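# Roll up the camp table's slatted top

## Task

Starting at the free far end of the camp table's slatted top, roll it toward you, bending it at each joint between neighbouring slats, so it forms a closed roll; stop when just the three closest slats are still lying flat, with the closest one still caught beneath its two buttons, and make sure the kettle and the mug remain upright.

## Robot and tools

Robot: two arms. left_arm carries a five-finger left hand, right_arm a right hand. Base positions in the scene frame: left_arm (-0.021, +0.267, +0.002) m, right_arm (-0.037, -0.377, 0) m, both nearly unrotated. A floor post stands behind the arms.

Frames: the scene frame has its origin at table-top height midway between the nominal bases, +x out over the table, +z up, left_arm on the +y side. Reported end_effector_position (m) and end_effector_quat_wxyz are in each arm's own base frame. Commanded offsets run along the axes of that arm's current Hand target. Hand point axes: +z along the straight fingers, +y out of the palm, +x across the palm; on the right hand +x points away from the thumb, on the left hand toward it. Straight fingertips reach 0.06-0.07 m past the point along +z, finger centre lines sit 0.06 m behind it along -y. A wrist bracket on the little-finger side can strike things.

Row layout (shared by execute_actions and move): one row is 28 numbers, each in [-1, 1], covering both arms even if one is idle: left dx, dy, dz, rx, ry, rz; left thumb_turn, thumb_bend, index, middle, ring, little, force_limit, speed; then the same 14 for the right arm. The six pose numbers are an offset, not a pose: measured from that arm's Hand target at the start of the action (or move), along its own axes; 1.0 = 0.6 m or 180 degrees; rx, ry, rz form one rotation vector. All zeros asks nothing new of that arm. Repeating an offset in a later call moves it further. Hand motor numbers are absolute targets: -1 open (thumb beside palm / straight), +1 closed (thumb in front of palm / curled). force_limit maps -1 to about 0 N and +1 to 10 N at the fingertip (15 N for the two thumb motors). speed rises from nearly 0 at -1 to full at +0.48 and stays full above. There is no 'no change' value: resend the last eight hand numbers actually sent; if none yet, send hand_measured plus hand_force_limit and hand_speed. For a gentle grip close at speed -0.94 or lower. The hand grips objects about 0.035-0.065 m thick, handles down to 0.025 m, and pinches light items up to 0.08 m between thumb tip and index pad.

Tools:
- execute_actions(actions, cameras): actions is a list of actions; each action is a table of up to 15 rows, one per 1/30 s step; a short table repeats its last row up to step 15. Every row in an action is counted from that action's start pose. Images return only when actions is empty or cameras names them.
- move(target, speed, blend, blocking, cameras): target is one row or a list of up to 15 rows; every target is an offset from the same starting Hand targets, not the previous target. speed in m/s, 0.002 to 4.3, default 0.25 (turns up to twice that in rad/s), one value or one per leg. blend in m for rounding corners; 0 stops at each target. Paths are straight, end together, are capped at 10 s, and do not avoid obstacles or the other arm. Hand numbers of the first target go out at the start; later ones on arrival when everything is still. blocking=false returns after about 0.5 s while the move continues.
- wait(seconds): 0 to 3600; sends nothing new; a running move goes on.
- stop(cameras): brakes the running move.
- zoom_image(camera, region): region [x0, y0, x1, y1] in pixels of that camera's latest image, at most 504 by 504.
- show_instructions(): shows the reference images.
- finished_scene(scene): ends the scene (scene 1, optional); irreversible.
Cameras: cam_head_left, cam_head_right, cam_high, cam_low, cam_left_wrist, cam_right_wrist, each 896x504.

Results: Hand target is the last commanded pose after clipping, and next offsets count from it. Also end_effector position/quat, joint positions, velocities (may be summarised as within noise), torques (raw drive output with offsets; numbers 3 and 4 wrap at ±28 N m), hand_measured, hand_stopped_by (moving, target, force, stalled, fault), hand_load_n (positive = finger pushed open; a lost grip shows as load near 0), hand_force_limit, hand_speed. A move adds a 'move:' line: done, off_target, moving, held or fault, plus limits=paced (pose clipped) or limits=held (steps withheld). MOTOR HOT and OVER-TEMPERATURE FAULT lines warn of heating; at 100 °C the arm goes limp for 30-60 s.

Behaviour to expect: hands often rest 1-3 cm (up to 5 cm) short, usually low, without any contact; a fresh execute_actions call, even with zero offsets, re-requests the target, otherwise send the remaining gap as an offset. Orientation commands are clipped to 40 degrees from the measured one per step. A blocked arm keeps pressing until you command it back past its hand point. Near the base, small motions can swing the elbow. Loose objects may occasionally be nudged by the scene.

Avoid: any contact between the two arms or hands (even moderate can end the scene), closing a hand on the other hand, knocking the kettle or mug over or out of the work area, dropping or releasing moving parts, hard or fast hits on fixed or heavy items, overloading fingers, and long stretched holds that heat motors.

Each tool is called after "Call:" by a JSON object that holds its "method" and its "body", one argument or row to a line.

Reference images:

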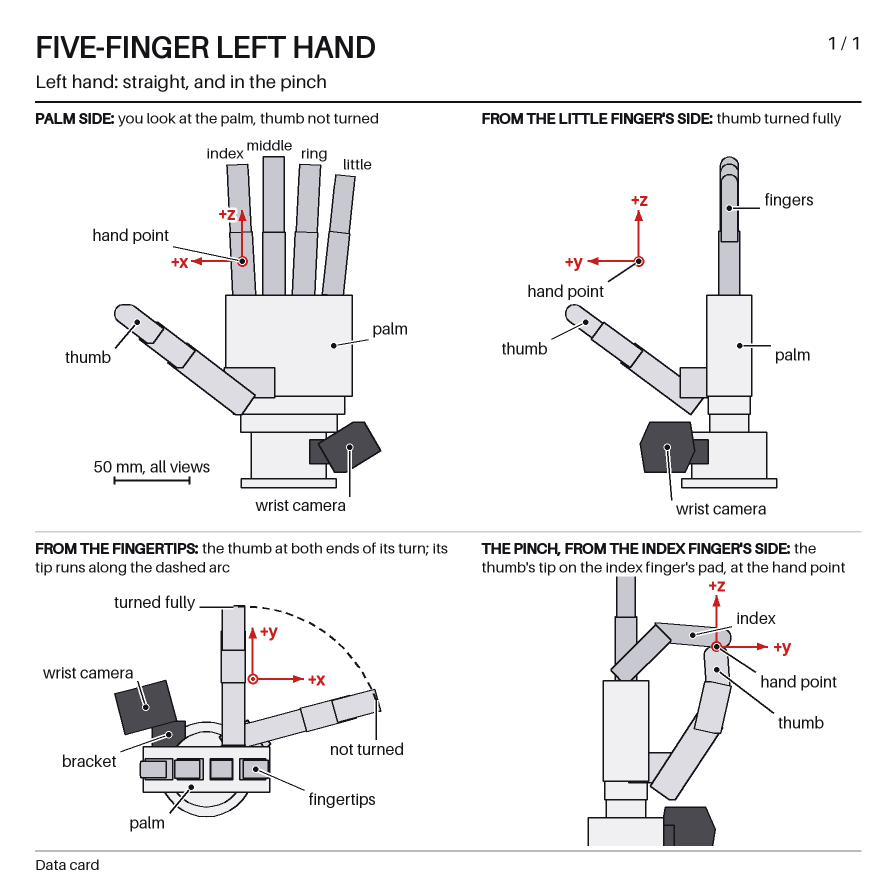

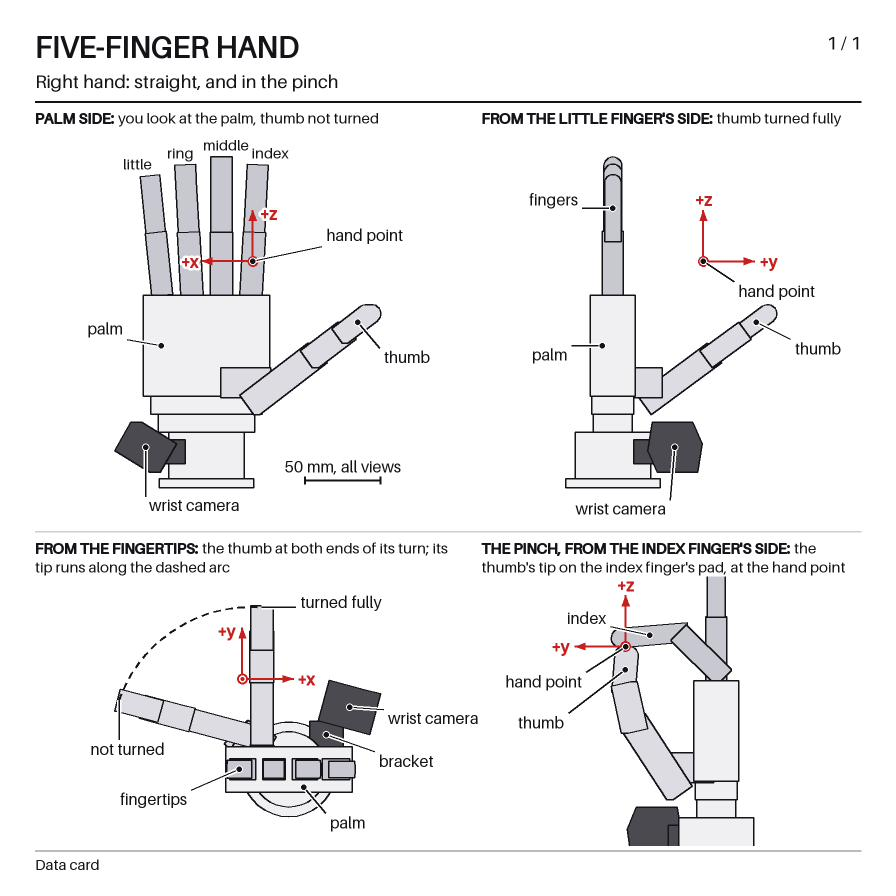

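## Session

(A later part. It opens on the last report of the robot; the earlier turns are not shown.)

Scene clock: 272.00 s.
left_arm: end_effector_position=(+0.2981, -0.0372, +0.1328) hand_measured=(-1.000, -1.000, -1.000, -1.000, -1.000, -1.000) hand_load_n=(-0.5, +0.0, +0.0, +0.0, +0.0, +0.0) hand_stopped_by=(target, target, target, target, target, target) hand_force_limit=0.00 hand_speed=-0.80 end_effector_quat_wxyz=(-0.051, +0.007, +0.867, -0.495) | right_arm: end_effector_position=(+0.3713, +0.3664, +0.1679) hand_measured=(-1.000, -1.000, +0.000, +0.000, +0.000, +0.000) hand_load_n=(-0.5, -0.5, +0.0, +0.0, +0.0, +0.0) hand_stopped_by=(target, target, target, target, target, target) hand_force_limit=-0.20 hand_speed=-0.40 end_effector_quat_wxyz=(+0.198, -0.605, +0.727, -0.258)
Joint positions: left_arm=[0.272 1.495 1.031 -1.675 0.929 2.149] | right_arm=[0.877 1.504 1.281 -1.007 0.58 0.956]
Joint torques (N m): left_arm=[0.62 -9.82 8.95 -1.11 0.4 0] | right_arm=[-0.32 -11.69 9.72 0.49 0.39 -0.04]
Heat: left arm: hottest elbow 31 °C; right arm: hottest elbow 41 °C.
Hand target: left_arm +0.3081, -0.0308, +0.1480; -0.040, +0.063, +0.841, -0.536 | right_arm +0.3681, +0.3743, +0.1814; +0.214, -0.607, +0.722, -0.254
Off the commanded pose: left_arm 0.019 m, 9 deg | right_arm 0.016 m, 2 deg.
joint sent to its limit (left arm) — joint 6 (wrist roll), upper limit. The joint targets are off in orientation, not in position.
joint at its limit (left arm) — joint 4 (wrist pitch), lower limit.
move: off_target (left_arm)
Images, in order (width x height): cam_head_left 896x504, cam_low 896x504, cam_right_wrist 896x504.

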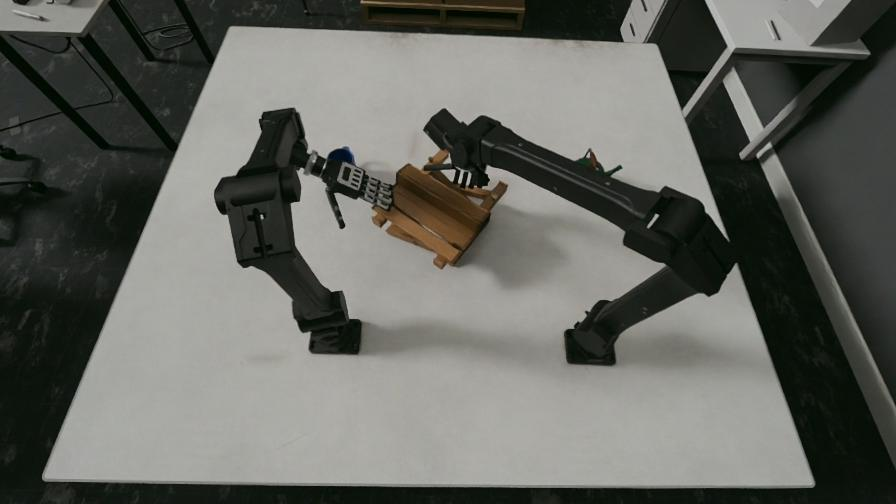

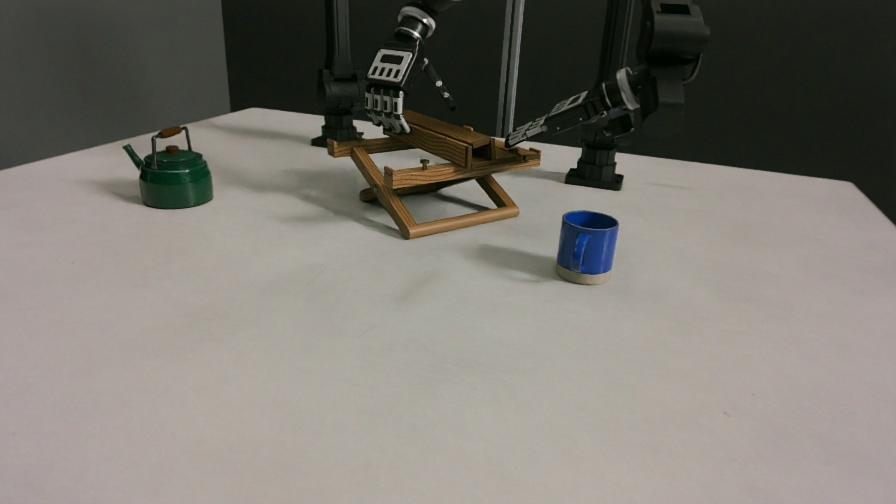

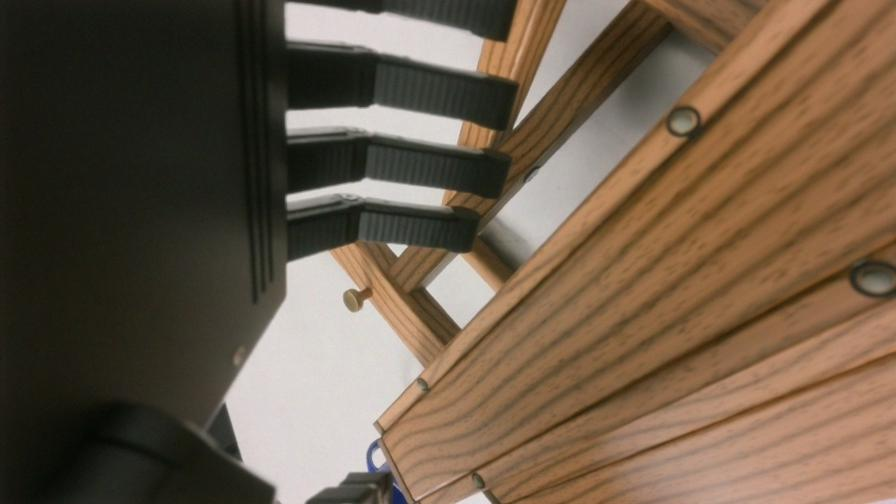

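Call:
{"method": "move", "body": {
  "target": [
    [0,0,0,0,0,0,-1,-1,-1,-1,-1,-1,0,-0.8, 0,-0.0745,-0.1105,0,0,0,-1,-1,0,0,0,0,-0.2,-0.4],
    [-0.001,0.0817,0.0455,0,0,0,-1,-1,-1,-1,-1,-1,0,-0.8, 0,-0.115,-0.083,0,0,0,-1,-1,0,0,0,0,-0.2,-0.4]
  ],
  "cameras": ["cam_low","cam_head_left","cam_left_wrist","cam_high"],
  "speed": 0.1
}}

Call:
{"method": "zoom_image", "body": {
  "camera": "cam_head_left",
  "region": [350, 120, 540, 290]
}}

Call:
{"method": "zoom_image", "body": {
  "camera": "cam_low",
  "region": [400, 90, 560, 210]
}}

Scene clock: 280.17 s.
left_arm: end_effector_position=(+0.3086, -0.0419, +0.1119) hand_measured=(-1.000, -1.000, -1.000, -1.000, -1.000, -1.000) hand_load_n=(+0.0, +0.0, +0.0, +0.5, +0.0, +0.0) hand_stopped_by=(target, target, target, target, target, target) hand_force_limit=0.00 hand_speed=-0.80 end_effector_quat_wxyz=(-0.022, +0.013, +0.863, -0.504) | right_arm: end_effector_position=(+0.3729, +0.3594, +0.2398) hand_measured=(-1.000, -1.000, +0.000, +0.000, +0.000, +0.000) hand_load_n=(+0.0, +0.0, +0.0, -0.5, +0.0, +0.0) hand_stopped_by=(target, target, target, target, target, target) hand_force_limit=-0.20 hand_speed=-0.40 end_effector_quat_wxyz=(+0.188, -0.618, +0.718, -0.258)
Joint positions: left_arm=[0.269 1.512 0.993 -1.572 0.969 2.149] | right_arm=[0.861 1.48 1.45 -1.204 0.566 0.912]
Joint torques (N m): left_arm=[-0.67 -5.77 4.9 0.73 -0.57 0] | right_arm=[-2.14 -9.99 13.71 0.7 0.35 -0.03]
Heat: left arm: hottest elbow 31 °C; right arm: hottest elbow 41 °C.
Hand target: left_arm +0.3081, -0.0349, +0.0920; -0.040, +0.063, +0.841, -0.536 | right_arm +0.3904, +0.3704, +0.2633; +0.214, -0.607, +0.722, -0.254
Off the commanded pose: left_arm 0.021 m, 8 deg | right_arm 0.031 m, 3 deg.
joint sent to its limit (left arm) — joint 6 (wrist roll), upper limit. The joint targets are off in orientation, not in position.
move: off_target (left_arm, right_arm)
Images, in order (width x height): cam_head_left 896x504, cam_high 896x504, cam_low 896x504, cam_left_wrist 896x504.

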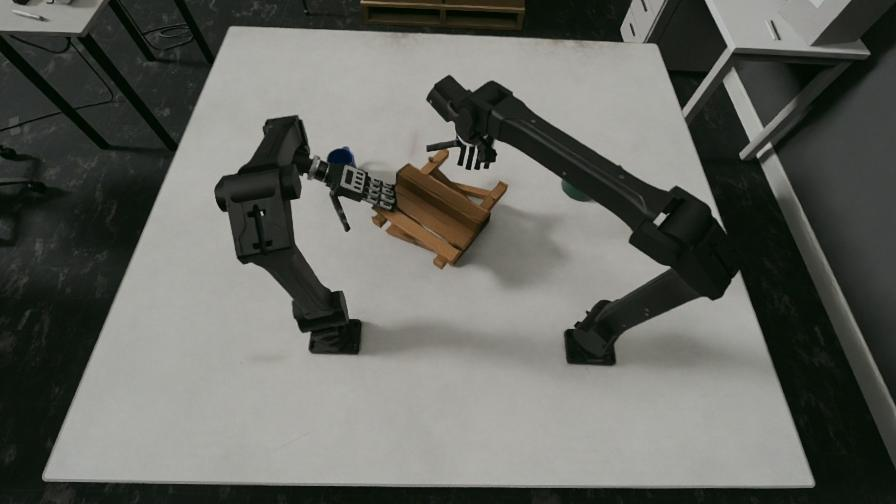

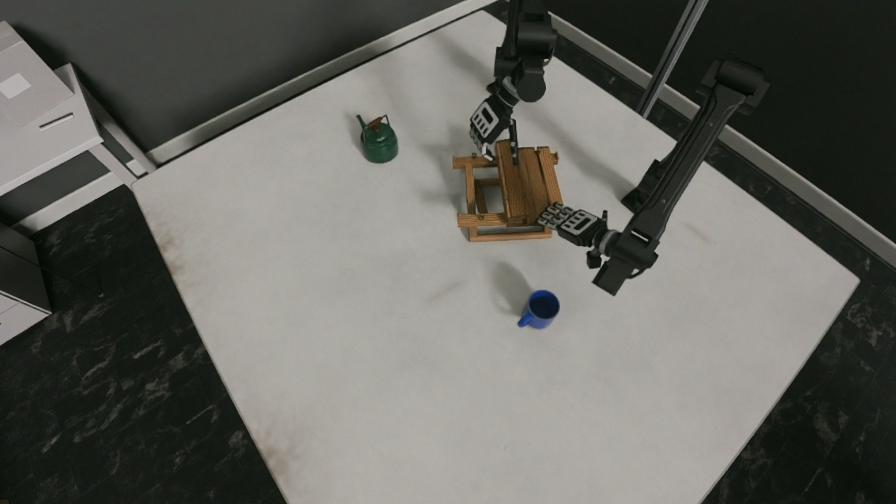

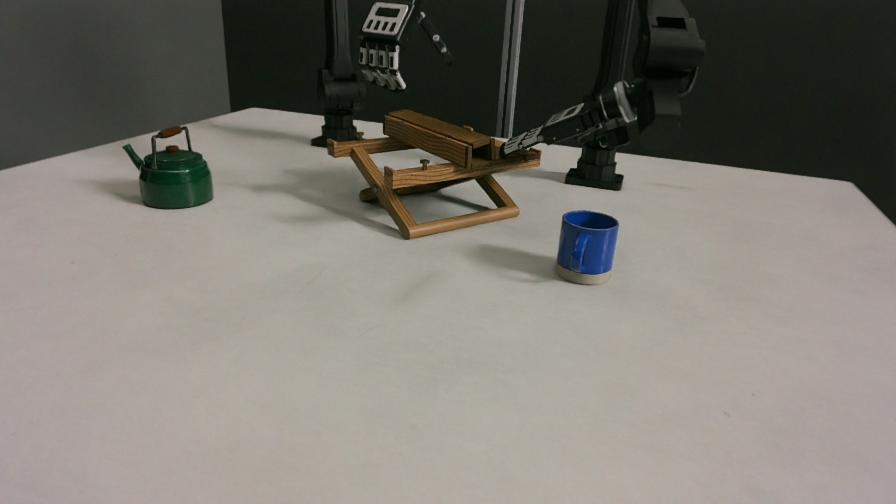

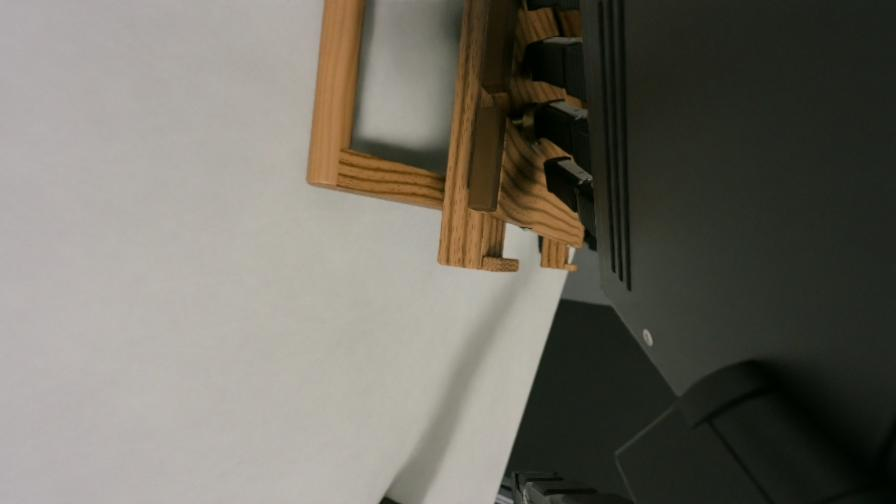

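Scaled by 2.653 from the camera's image (finer frame: 1280x720).

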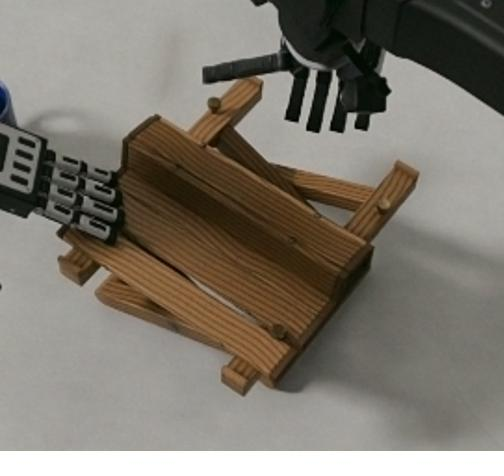

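Scaled by 3.150 from the camera's image (finer frame: 1280x720).

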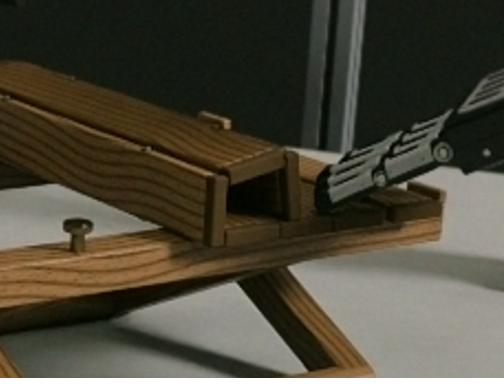

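Call:
{"method": "move", "body": {
  "target": [0.0593,-0.023,0.0493,0,0,0,-1,-1,-1,-1,-1,-1,0,-0.8, 0,0,0,0,0,0,-1,-1,0,0,0,0,-0.2,-0.4],
  "cameras": ["cam_low","cam_head_left","cam_left_wrist"],
  "speed": 0.06
}}

Call:
{"method": "zoom_image", "body": {
  "camera": "cam_head_left",
  "region": [350, 120, 540, 290]
}}

Scene clock: 282.77 s.
left_arm: end_effector_position=(+0.2805, -0.0593, +0.1071) hand_measured=(-1.000, -1.000, -1.000, -1.000, -1.000, -1.000) hand_load_n=(+0.0, +0.0, +0.0, +0.5, +0.0, +0.0) hand_stopped_by=(target, target, target, target, target, target) hand_force_limit=0.00 hand_speed=-0.80 end_effector_quat_wxyz=(-0.014, +0.016, +0.857, -0.516) | right_arm: end_effector_position=(+0.3729, +0.3594, +0.2397) hand_measured=(-1.000, -1.000, +0.000, +0.000, +0.000, +0.000) hand_load_n=(+0.0, +0.0, +0.0, +0.0, +0.0, +0.5) hand_stopped_by=(target, target, target, target, target, target) hand_force_limit=-0.20 hand_speed=-0.40 end_effector_quat_wxyz=(+0.188, -0.618, +0.718, -0.258)
Joint positions: left_arm=[0.255 1.439 0.889 -1.532 1.004 2.149] | right_arm=[0.861 1.48 1.45 -1.204 0.566 0.911]
Joint torques (N m): left_arm=[-2.9 -6.71 3.45 0.4 -0.77 0.01] | right_arm=[-2.2 -9.58 13.78 0.73 0.35 -0.04]
Heat: left arm: hottest elbow 31 °C; right arm: hottest elbow 42 °C.
Hand target: left_arm +0.2680, -0.0618, +0.0920; -0.040, +0.063, +0.841, -0.536 | right_arm +0.3904, +0.3704, +0.2633; +0.214, -0.607, +0.722, -0.254
Off the commanded pose: left_arm 0.020 m, 7 deg | right_arm 0.031 m, 3 deg.
joint sent to its limit (left arm) — joint 6 (wrist roll), upper limit. The joint targets are off in orientation, not in position.
move: off_target (left_arm)
Images, in order (width x height): cam_head_left 896x504, cam_low 896x504, cam_left_wrist 896x504.

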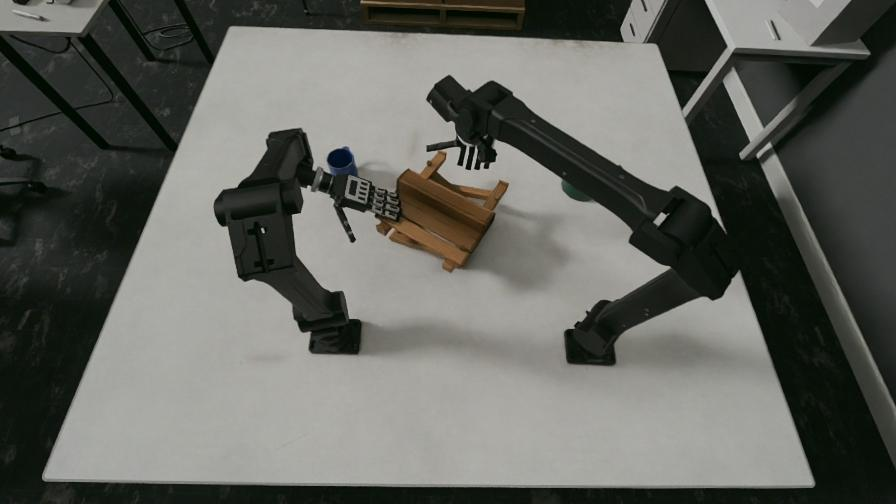

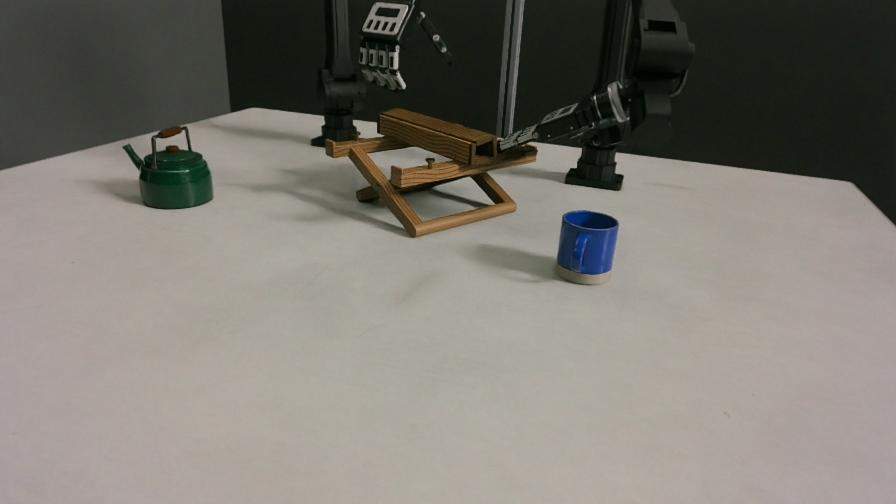

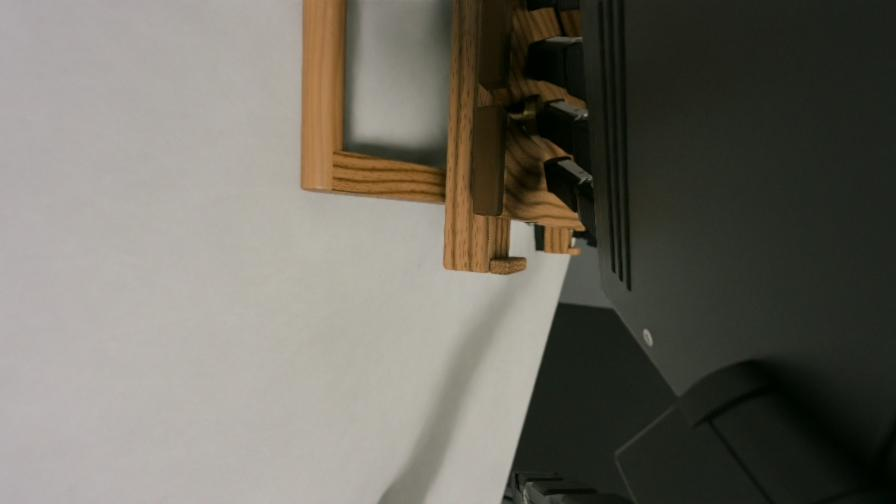

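Scaled by 2.653 from the camera's image (finer frame: 1280x720).

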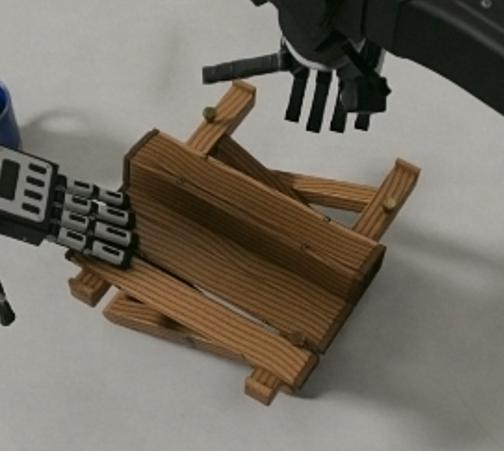

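Call:
{"method": "move", "body": {
  "target": [0.0593,-0.023,0.0493,0,0,0,-1,-1,-1,-1,-1,-1,0,-0.8, 0,0,0,0,0,0,-1,-1,0,0,0,0,-0.2,-0.4],
  "cameras": ["cam_low","cam_head_left","cam_left_wrist"],
  "speed": 0.06
}}

Call:
{"method": "zoom_image", "body": {
  "camera": "cam_head_left",
  "region": [350, 120, 540, 290]
}}

Scene clock: 284.47 s.
left_arm: end_effector_position=(+0.2390, -0.0874, +0.1039) hand_measured=(-1.000, -1.000, -1.000, -1.000, -1.000, -1.000) hand_load_n=(+0.0, +0.0, +0.0, +0.5, +0.0, +0.0) hand_stopped_by=(target, target, target, target, target, target) hand_force_limit=0.00 hand_speed=-0.80 end_effector_quat_wxyz=(-0.022, +0.032, +0.848, -0.528) | right_arm: end_effector_position=(+0.3729, +0.3594, +0.2397) hand_measured=(-1.000, -1.000, +0.000, +0.000, +0.000, +0.000) hand_load_n=(+0.0, +0.0, +0.0, +0.0, +0.0, +0.0) hand_stopped_by=(target, target, target, target, target, target) hand_force_limit=-0.20 hand_speed=-0.40 end_effector_quat_wxyz=(+0.188, -0.618, +0.718, -0.258)
Joint positions: left_arm=[0.203 1.344 0.771 -1.513 1.039 2.149] | right_arm=[0.861 1.48 1.45 -1.204 0.566 0.911]
Joint torques (N m): left_arm=[-2.84 -5.66 3.62 0.35 -0.53 0.01] | right_arm=[-2.08 -9.47 13.83 0.77 0.34 -0.03]
Heat: left arm: hottest elbow 31 °C; right arm: hottest elbow 43 °C.
Hand target: left_arm +0.2279, -0.0888, +0.0920; -0.040, +0.063, +0.841, -0.536 | right_arm +0.3904, +0.3704, +0.2633; +0.214, -0.607, +0.722, -0.254
Off the commanded pose: left_arm 0.016 m, 4 deg | right_arm 0.031 m, 3 deg.
joint sent to its limit (left arm) — joint 6 (wrist roll), upper limit. The joint targets are off in orientation, not in position.
move: off_target (left_arm)
Images, in order (width x height): cam_head_left 896x504, cam_low 896x504, cam_left_wrist 896x504.

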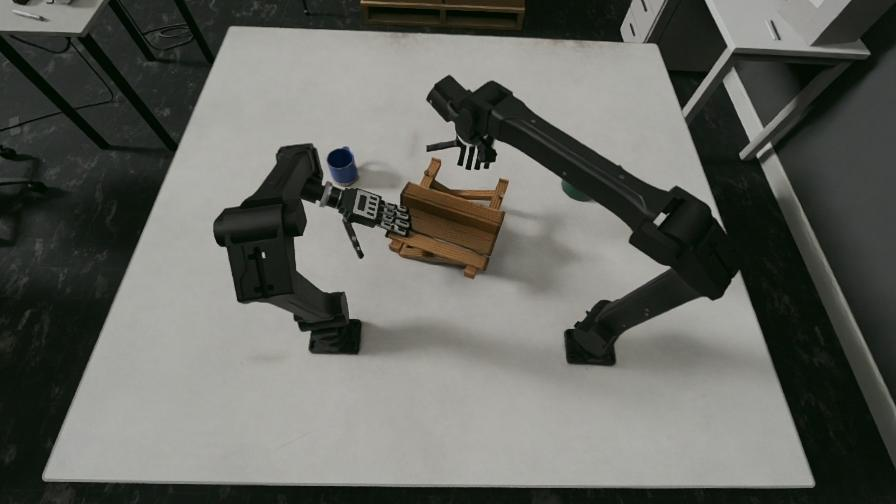

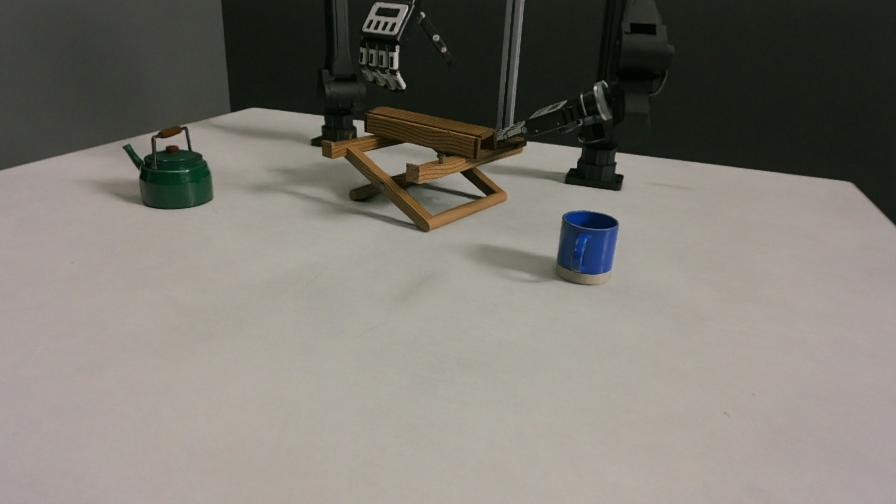

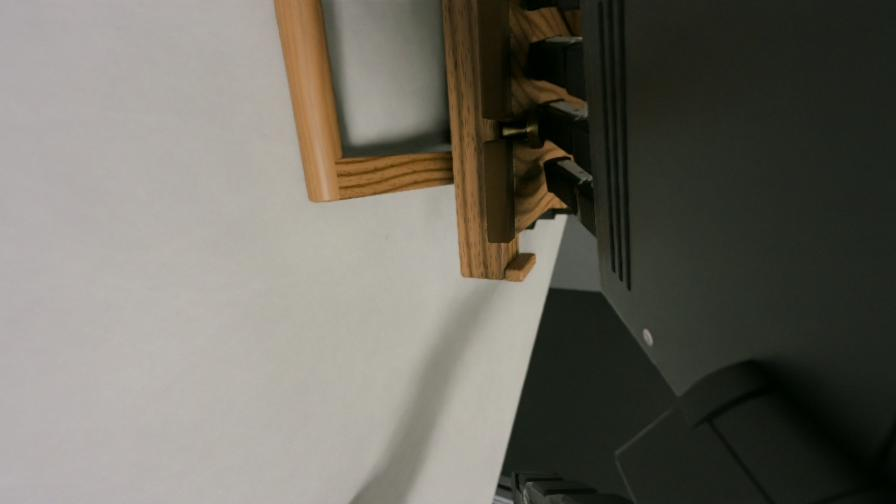

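Scaled by 2.653 from the camera's image (finer frame: 1280x720).

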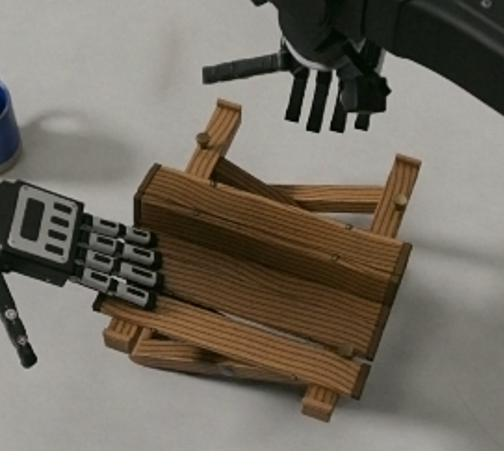

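Call:
{"method": "move", "body": {
  "target": [0.036,-0.0107,0.02,0,0,0,-1,-1,-1,-1,-1,-1,0,-0.8, 0,0,0,0,0,0,-1,-1,0,0,0,0,-0.2,-0.4],
  "cameras": ["cam_low","cam_head_left","cam_left_wrist"],
  "speed": 0.06
}}

Call:
{"method": "zoom_image", "body": {
  "camera": "cam_head_left",
  "region": [350, 120, 540, 290]
}}

Scene clock: 286.00 s.
left_arm: end_effector_position=(+0.2153, -0.0983, +0.1024) hand_measured=(-1.000, -1.000, -1.000, -1.000, -1.000, -1.000) hand_load_n=(+0.0, +0.0, +0.0, +0.0, +0.5, +0.0) hand_stopped_by=(target, target, target, target, target, target) hand_force_limit=0.00 hand_speed=-0.80 end_effector_quat_wxyz=(-0.025, +0.039, +0.845, -0.532) | right_arm: end_effector_position=(+0.3729, +0.3594, +0.2397) hand_measured=(-1.000, -1.000, +0.000, +0.000, +0.000, +0.000) hand_load_n=(+0.0, +0.0, +0.0, +0.0, +0.0, +0.0) hand_stopped_by=(target, target, target, target, target, target) hand_force_limit=-0.20 hand_speed=-0.40 end_effector_quat_wxyz=(+0.188, -0.618, +0.718, -0.258)
Joint positions: left_arm=[0.182 1.285 0.709 -1.51 1.051 2.149] | right_arm=[0.861 1.48 1.45 -1.204 0.566 0.911]
Joint torques (N m): left_arm=[-2.67 -5.13 3.86 0.14 -0.44 0] | right_arm=[-1.9 -9.76 13.83 0.69 0.36 -0.03]
Heat: left arm: hottest elbow 31 °C; right arm: hottest elbow 43 °C.
Hand target: left_arm +0.2044, -0.0990, +0.0928; -0.041, +0.063, +0.841, -0.536 | right_arm +0.3904, +0.3704, +0.2633; +0.214, -0.607, +0.722, -0.254
Off the commanded pose: left_arm 0.014 m, 3 deg | right_arm 0.031 m, 3 deg.
joint sent to its limit (left arm) — joint 6 (wrist roll), upper limit. The joint targets still meet the commanded pose.
move: off_target (left_arm)
Images, in order (width x height): cam_head_left 896x504, cam_low 896x504, cam_left_wrist 896x504.

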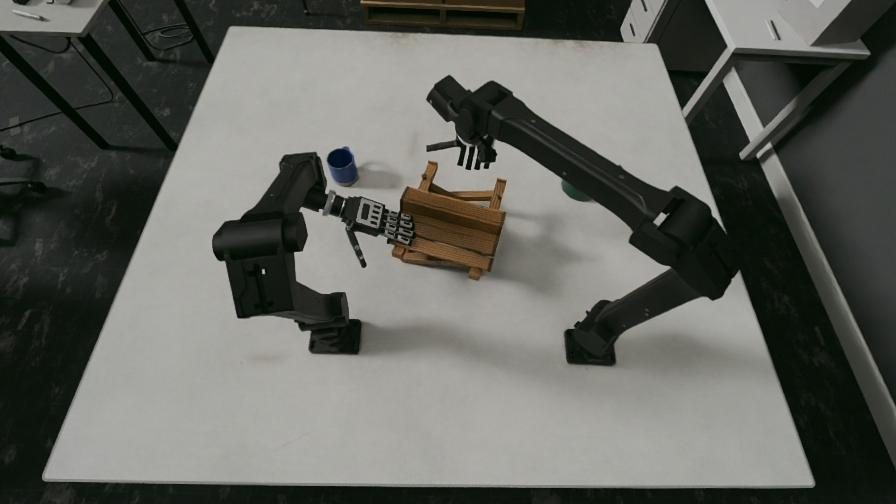

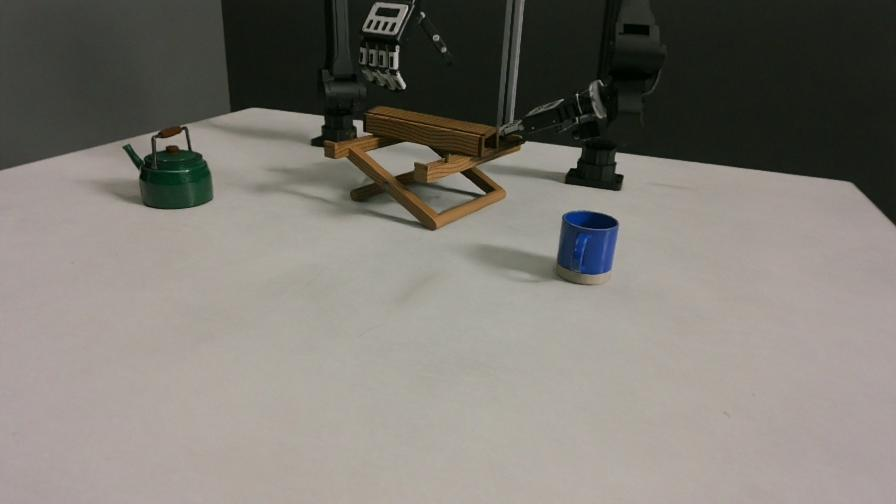

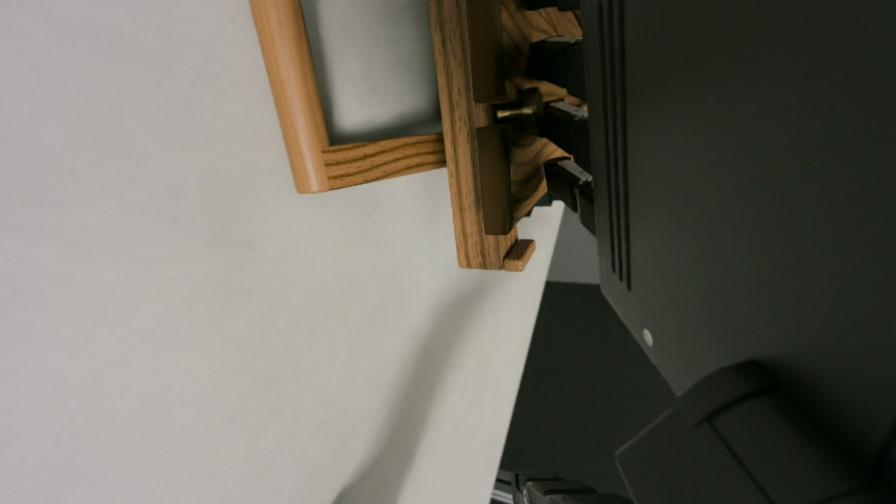

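Scaled by 2.653 from the camera's image (finer frame: 1280x720).

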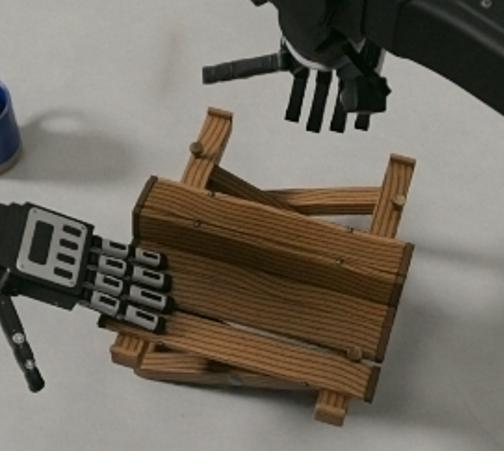

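Call:
{"method": "move", "body": {
  "target": [
    [0,-0.006,-0.003,0,0,0,-1,-1,-1,-1,-1,-1,0,-0.8, 0.0115,0.065,0.0532,-0.139,0.02,0.03,-1,-1,0,0,0,0,-0.2,-0.4],
    [0,-0.006,-0.003,0,0,0,-1,-1,-1,-1,-1,-1,0,-0.8, 0.012,0.1447,0.1323,-0.139,0.02,0.03,-1,-1,0,0,0,0,-0.2,-0.4]
  ],
  "cameras": ["cam_low","cam_head_left","cam_right_wrist"],
  "speed": 0.12
}}

Call:
{"method": "zoom_image", "body": {
  "camera": "cam_head_left",
  "region": [350, 120, 540, 290]
}}

Call:
{"method": "zoom_image", "body": {
  "camera": "cam_low",
  "region": [310, 80, 530, 230]
}}

Scene clock: 296.43 s.
left_arm: end_effector_position=(+0.2152, -0.0985, +0.1028) hand_measured=(-1.000, -1.000, -1.000, -1.000, -1.000, -1.000) hand_load_n=(+0.0, +0.0, +0.0, +0.0, +0.0, +0.0) hand_stopped_by=(target, target, target, target, target, target) hand_force_limit=0.00 hand_speed=-0.80 end_effector_quat_wxyz=(-0.024, +0.040, +0.845, -0.532) | right_arm: end_effector_position=(+0.3675, +0.3633, +0.1463) hand_measured=(-1.000, -1.000, +0.000, +0.000, +0.000, +0.000) hand_load_n=(+0.0, +0.0, +0.0, +0.0, +0.0, +0.0) hand_stopped_by=(target, target, target, target, target, target) hand_force_limit=-0.20 hand_speed=-0.40 end_effector_quat_wxyz=(+0.060, -0.601, +0.790, -0.101)
Joint positions: left_arm=[0.181 1.283 0.709 -1.51 1.051 2.149] | right_arm=[0.732 1.653 1.445 -1.258 0.212 0.992]
Joint torques (N m): left_arm=[-2.61 -5.48 4.36 -0.29 -0.43 0] | right_arm=[-1.32 -11.87 8.98 0.34 0.08 0.13]
Heat: left arm: hottest elbow 31 °C; right arm: hottest elbow 45 °C.
Hand target: left_arm +0.2045, -0.0989, +0.0968; -0.040, +0.063, +0.841, -0.536 | right_arm +0.3714, +0.3664, +0.1471; +0.067, -0.597, +0.793, -0.100
Off the commanded pose: left_arm 0.012 m, 3 deg | right_arm 0.005 m, 1 deg.
joint sent to its limit (left arm) — joint 6 (wrist roll), upper limit. The joint targets still meet the commanded pose.
move: off_target (left_arm)
Images, in order (width x height): cam_head_left 896x504, cam_low 896x504, cam_right_wrist 896x504.

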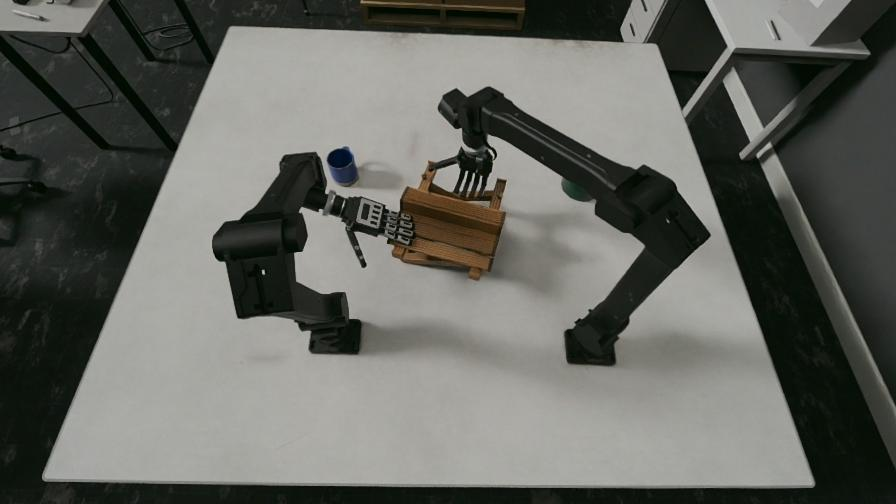

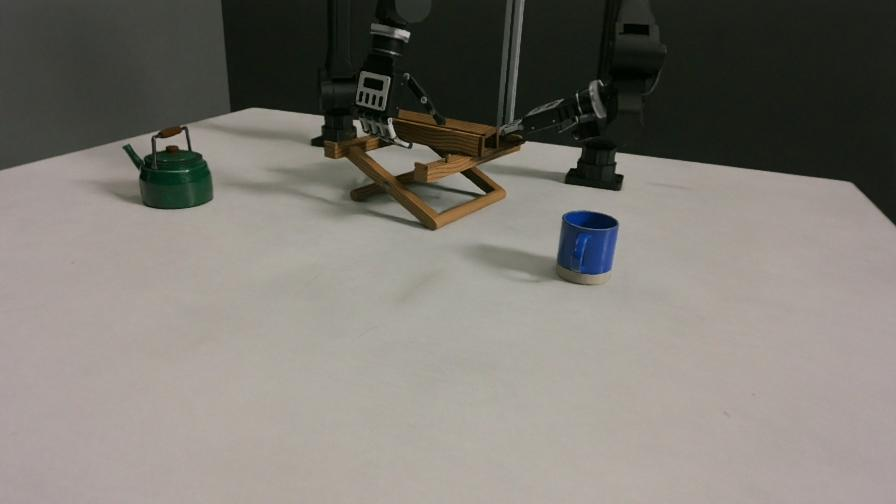

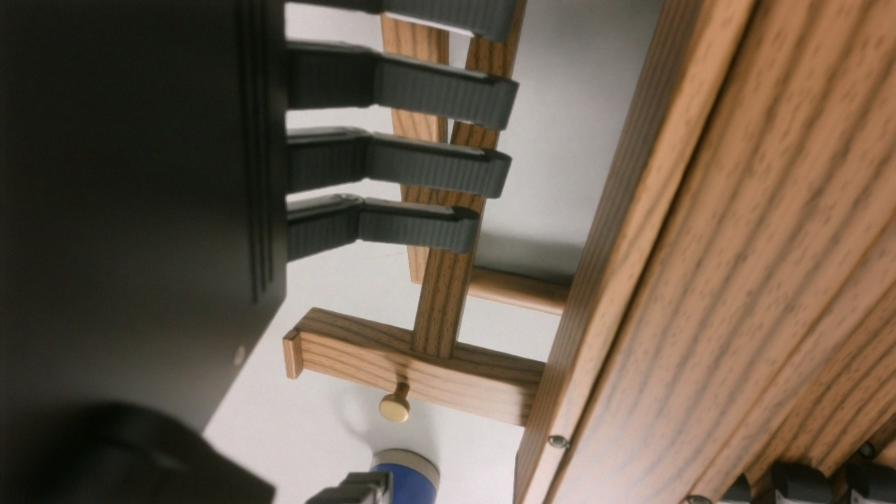

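Scaled by 2.653 from the camera's image (finer frame: 1280x720).

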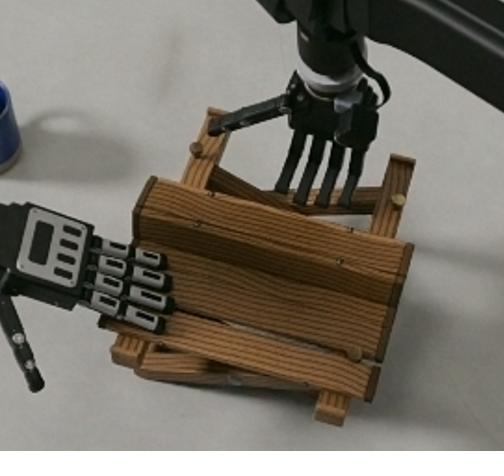

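Scaled by 2.291 from the camera's image (finer frame: 1280x720).

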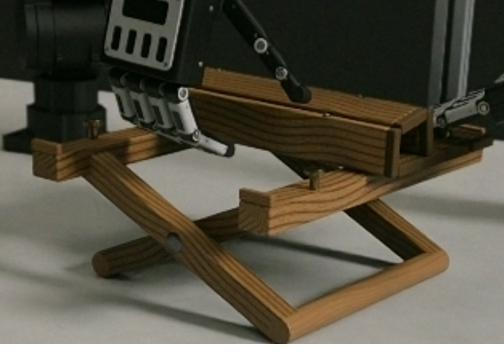

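Call:
{"method": "move", "body": {
  "target": [
    [0,-0.006,0,0,0,0,-1,-1,-1,-1,-1,-1,0,-0.8, 0,0.0045,0.0228,0,0,0,-1,-1,0,0,0,0,-0.2,-0.4],
    [0,-0.006,0,0,0,0,-1,-1,-1,-1,-1,-1,0,-0.8, -0.001,0.1427,-0.0088,0,0,0,-1,-1,0,0,0,0,-0.2,-0.4]
  ],
  "cameras": ["cam_low","cam_right_wrist"],
  "speed": 0.08
}}

Call:
{"method": "zoom_image", "body": {
  "camera": "cam_low",
  "region": [310, 80, 530, 230]
}}

Scene clock: 300.67 s.
left_arm: end_effector_position=(+0.2101, -0.1003, +0.1030) hand_measured=(-1.000, -1.000, -1.000, -1.000, -1.000, -1.000) hand_load_n=(+0.0, +0.0, +0.0, +0.0, +0.0, +0.0) hand_stopped_by=(target, target, target, target, target, target) hand_force_limit=0.00 hand_speed=-0.80 end_effector_quat_wxyz=(-0.031, +0.044, +0.846, -0.530) | right_arm: end_effector_position=(+0.3085, +0.3778, +0.1198) hand_measured=(-1.000, -1.000, +0.000, +0.000, +0.000, +0.000) hand_load_n=(+0.0, +0.0, +0.0, +0.0, +0.0, +2.0) hand_stopped_by=(target, target, target, target, target, target) hand_force_limit=-0.20 hand_speed=-0.40 end_effector_quat_wxyz=(+0.056, -0.579, +0.806, -0.110)
Joint positions: left_arm=[0.171 1.275 0.704 -1.518 1.044 2.149] | right_arm=[0.847 1.598 1.306 -1.218 0.239 1.165]
Joint torques (N m): left_arm=[-2.02 -5.19 5.03 -0.36 -0.05 0] | right_arm=[1.73 -13.04 8.36 -0.17 -0.4 -0.06]
Heat: left arm: hottest elbow 31 °C; right arm: hottest elbow 44 °C.
Hand target: left_arm +0.2043, -0.1003, +0.1001; -0.040, +0.063, +0.841, -0.536 | right_arm +0.2905, +0.3902, +0.1317; +0.066, -0.597, +0.793, -0.100
Off the commanded pose: left_arm 0.007 m, 3 deg | right_arm 0.025 m, 3 deg.
joint sent to its limit (left arm) — joint 6 (wrist roll), upper limit. The joint targets still meet the commanded pose.
move: off_target (left_arm, right_arm)

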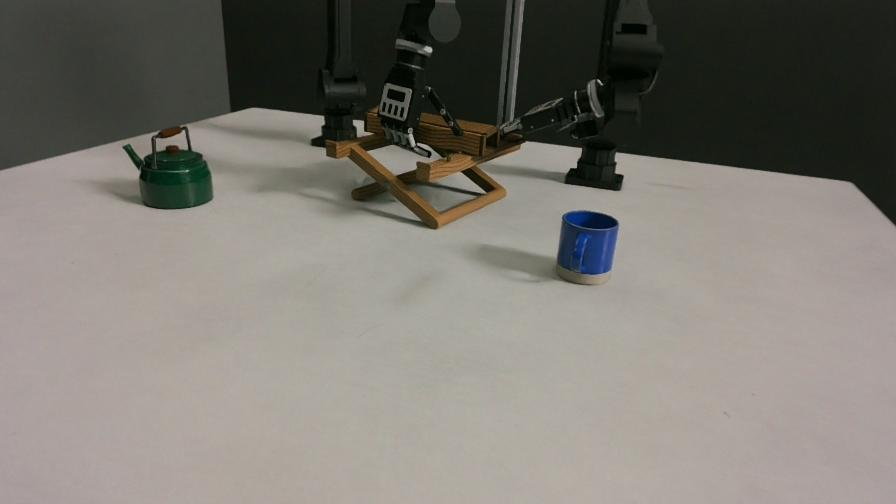

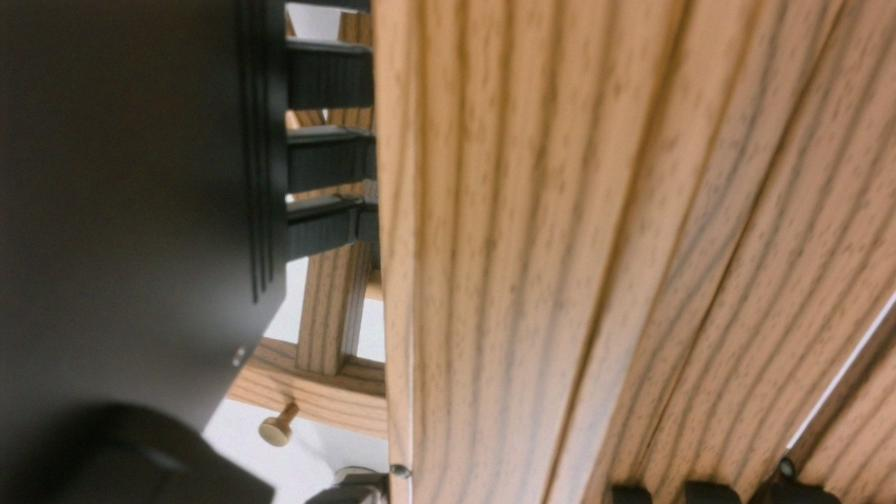

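Scaled by 2.291 from the camera's image (finer frame: 1280x720).

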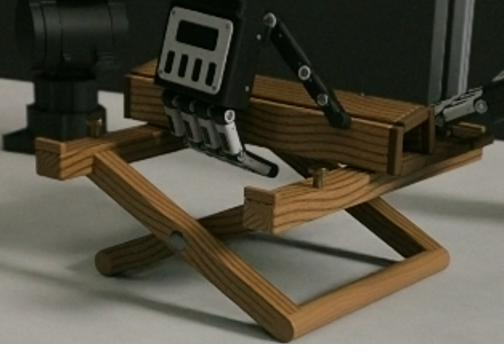

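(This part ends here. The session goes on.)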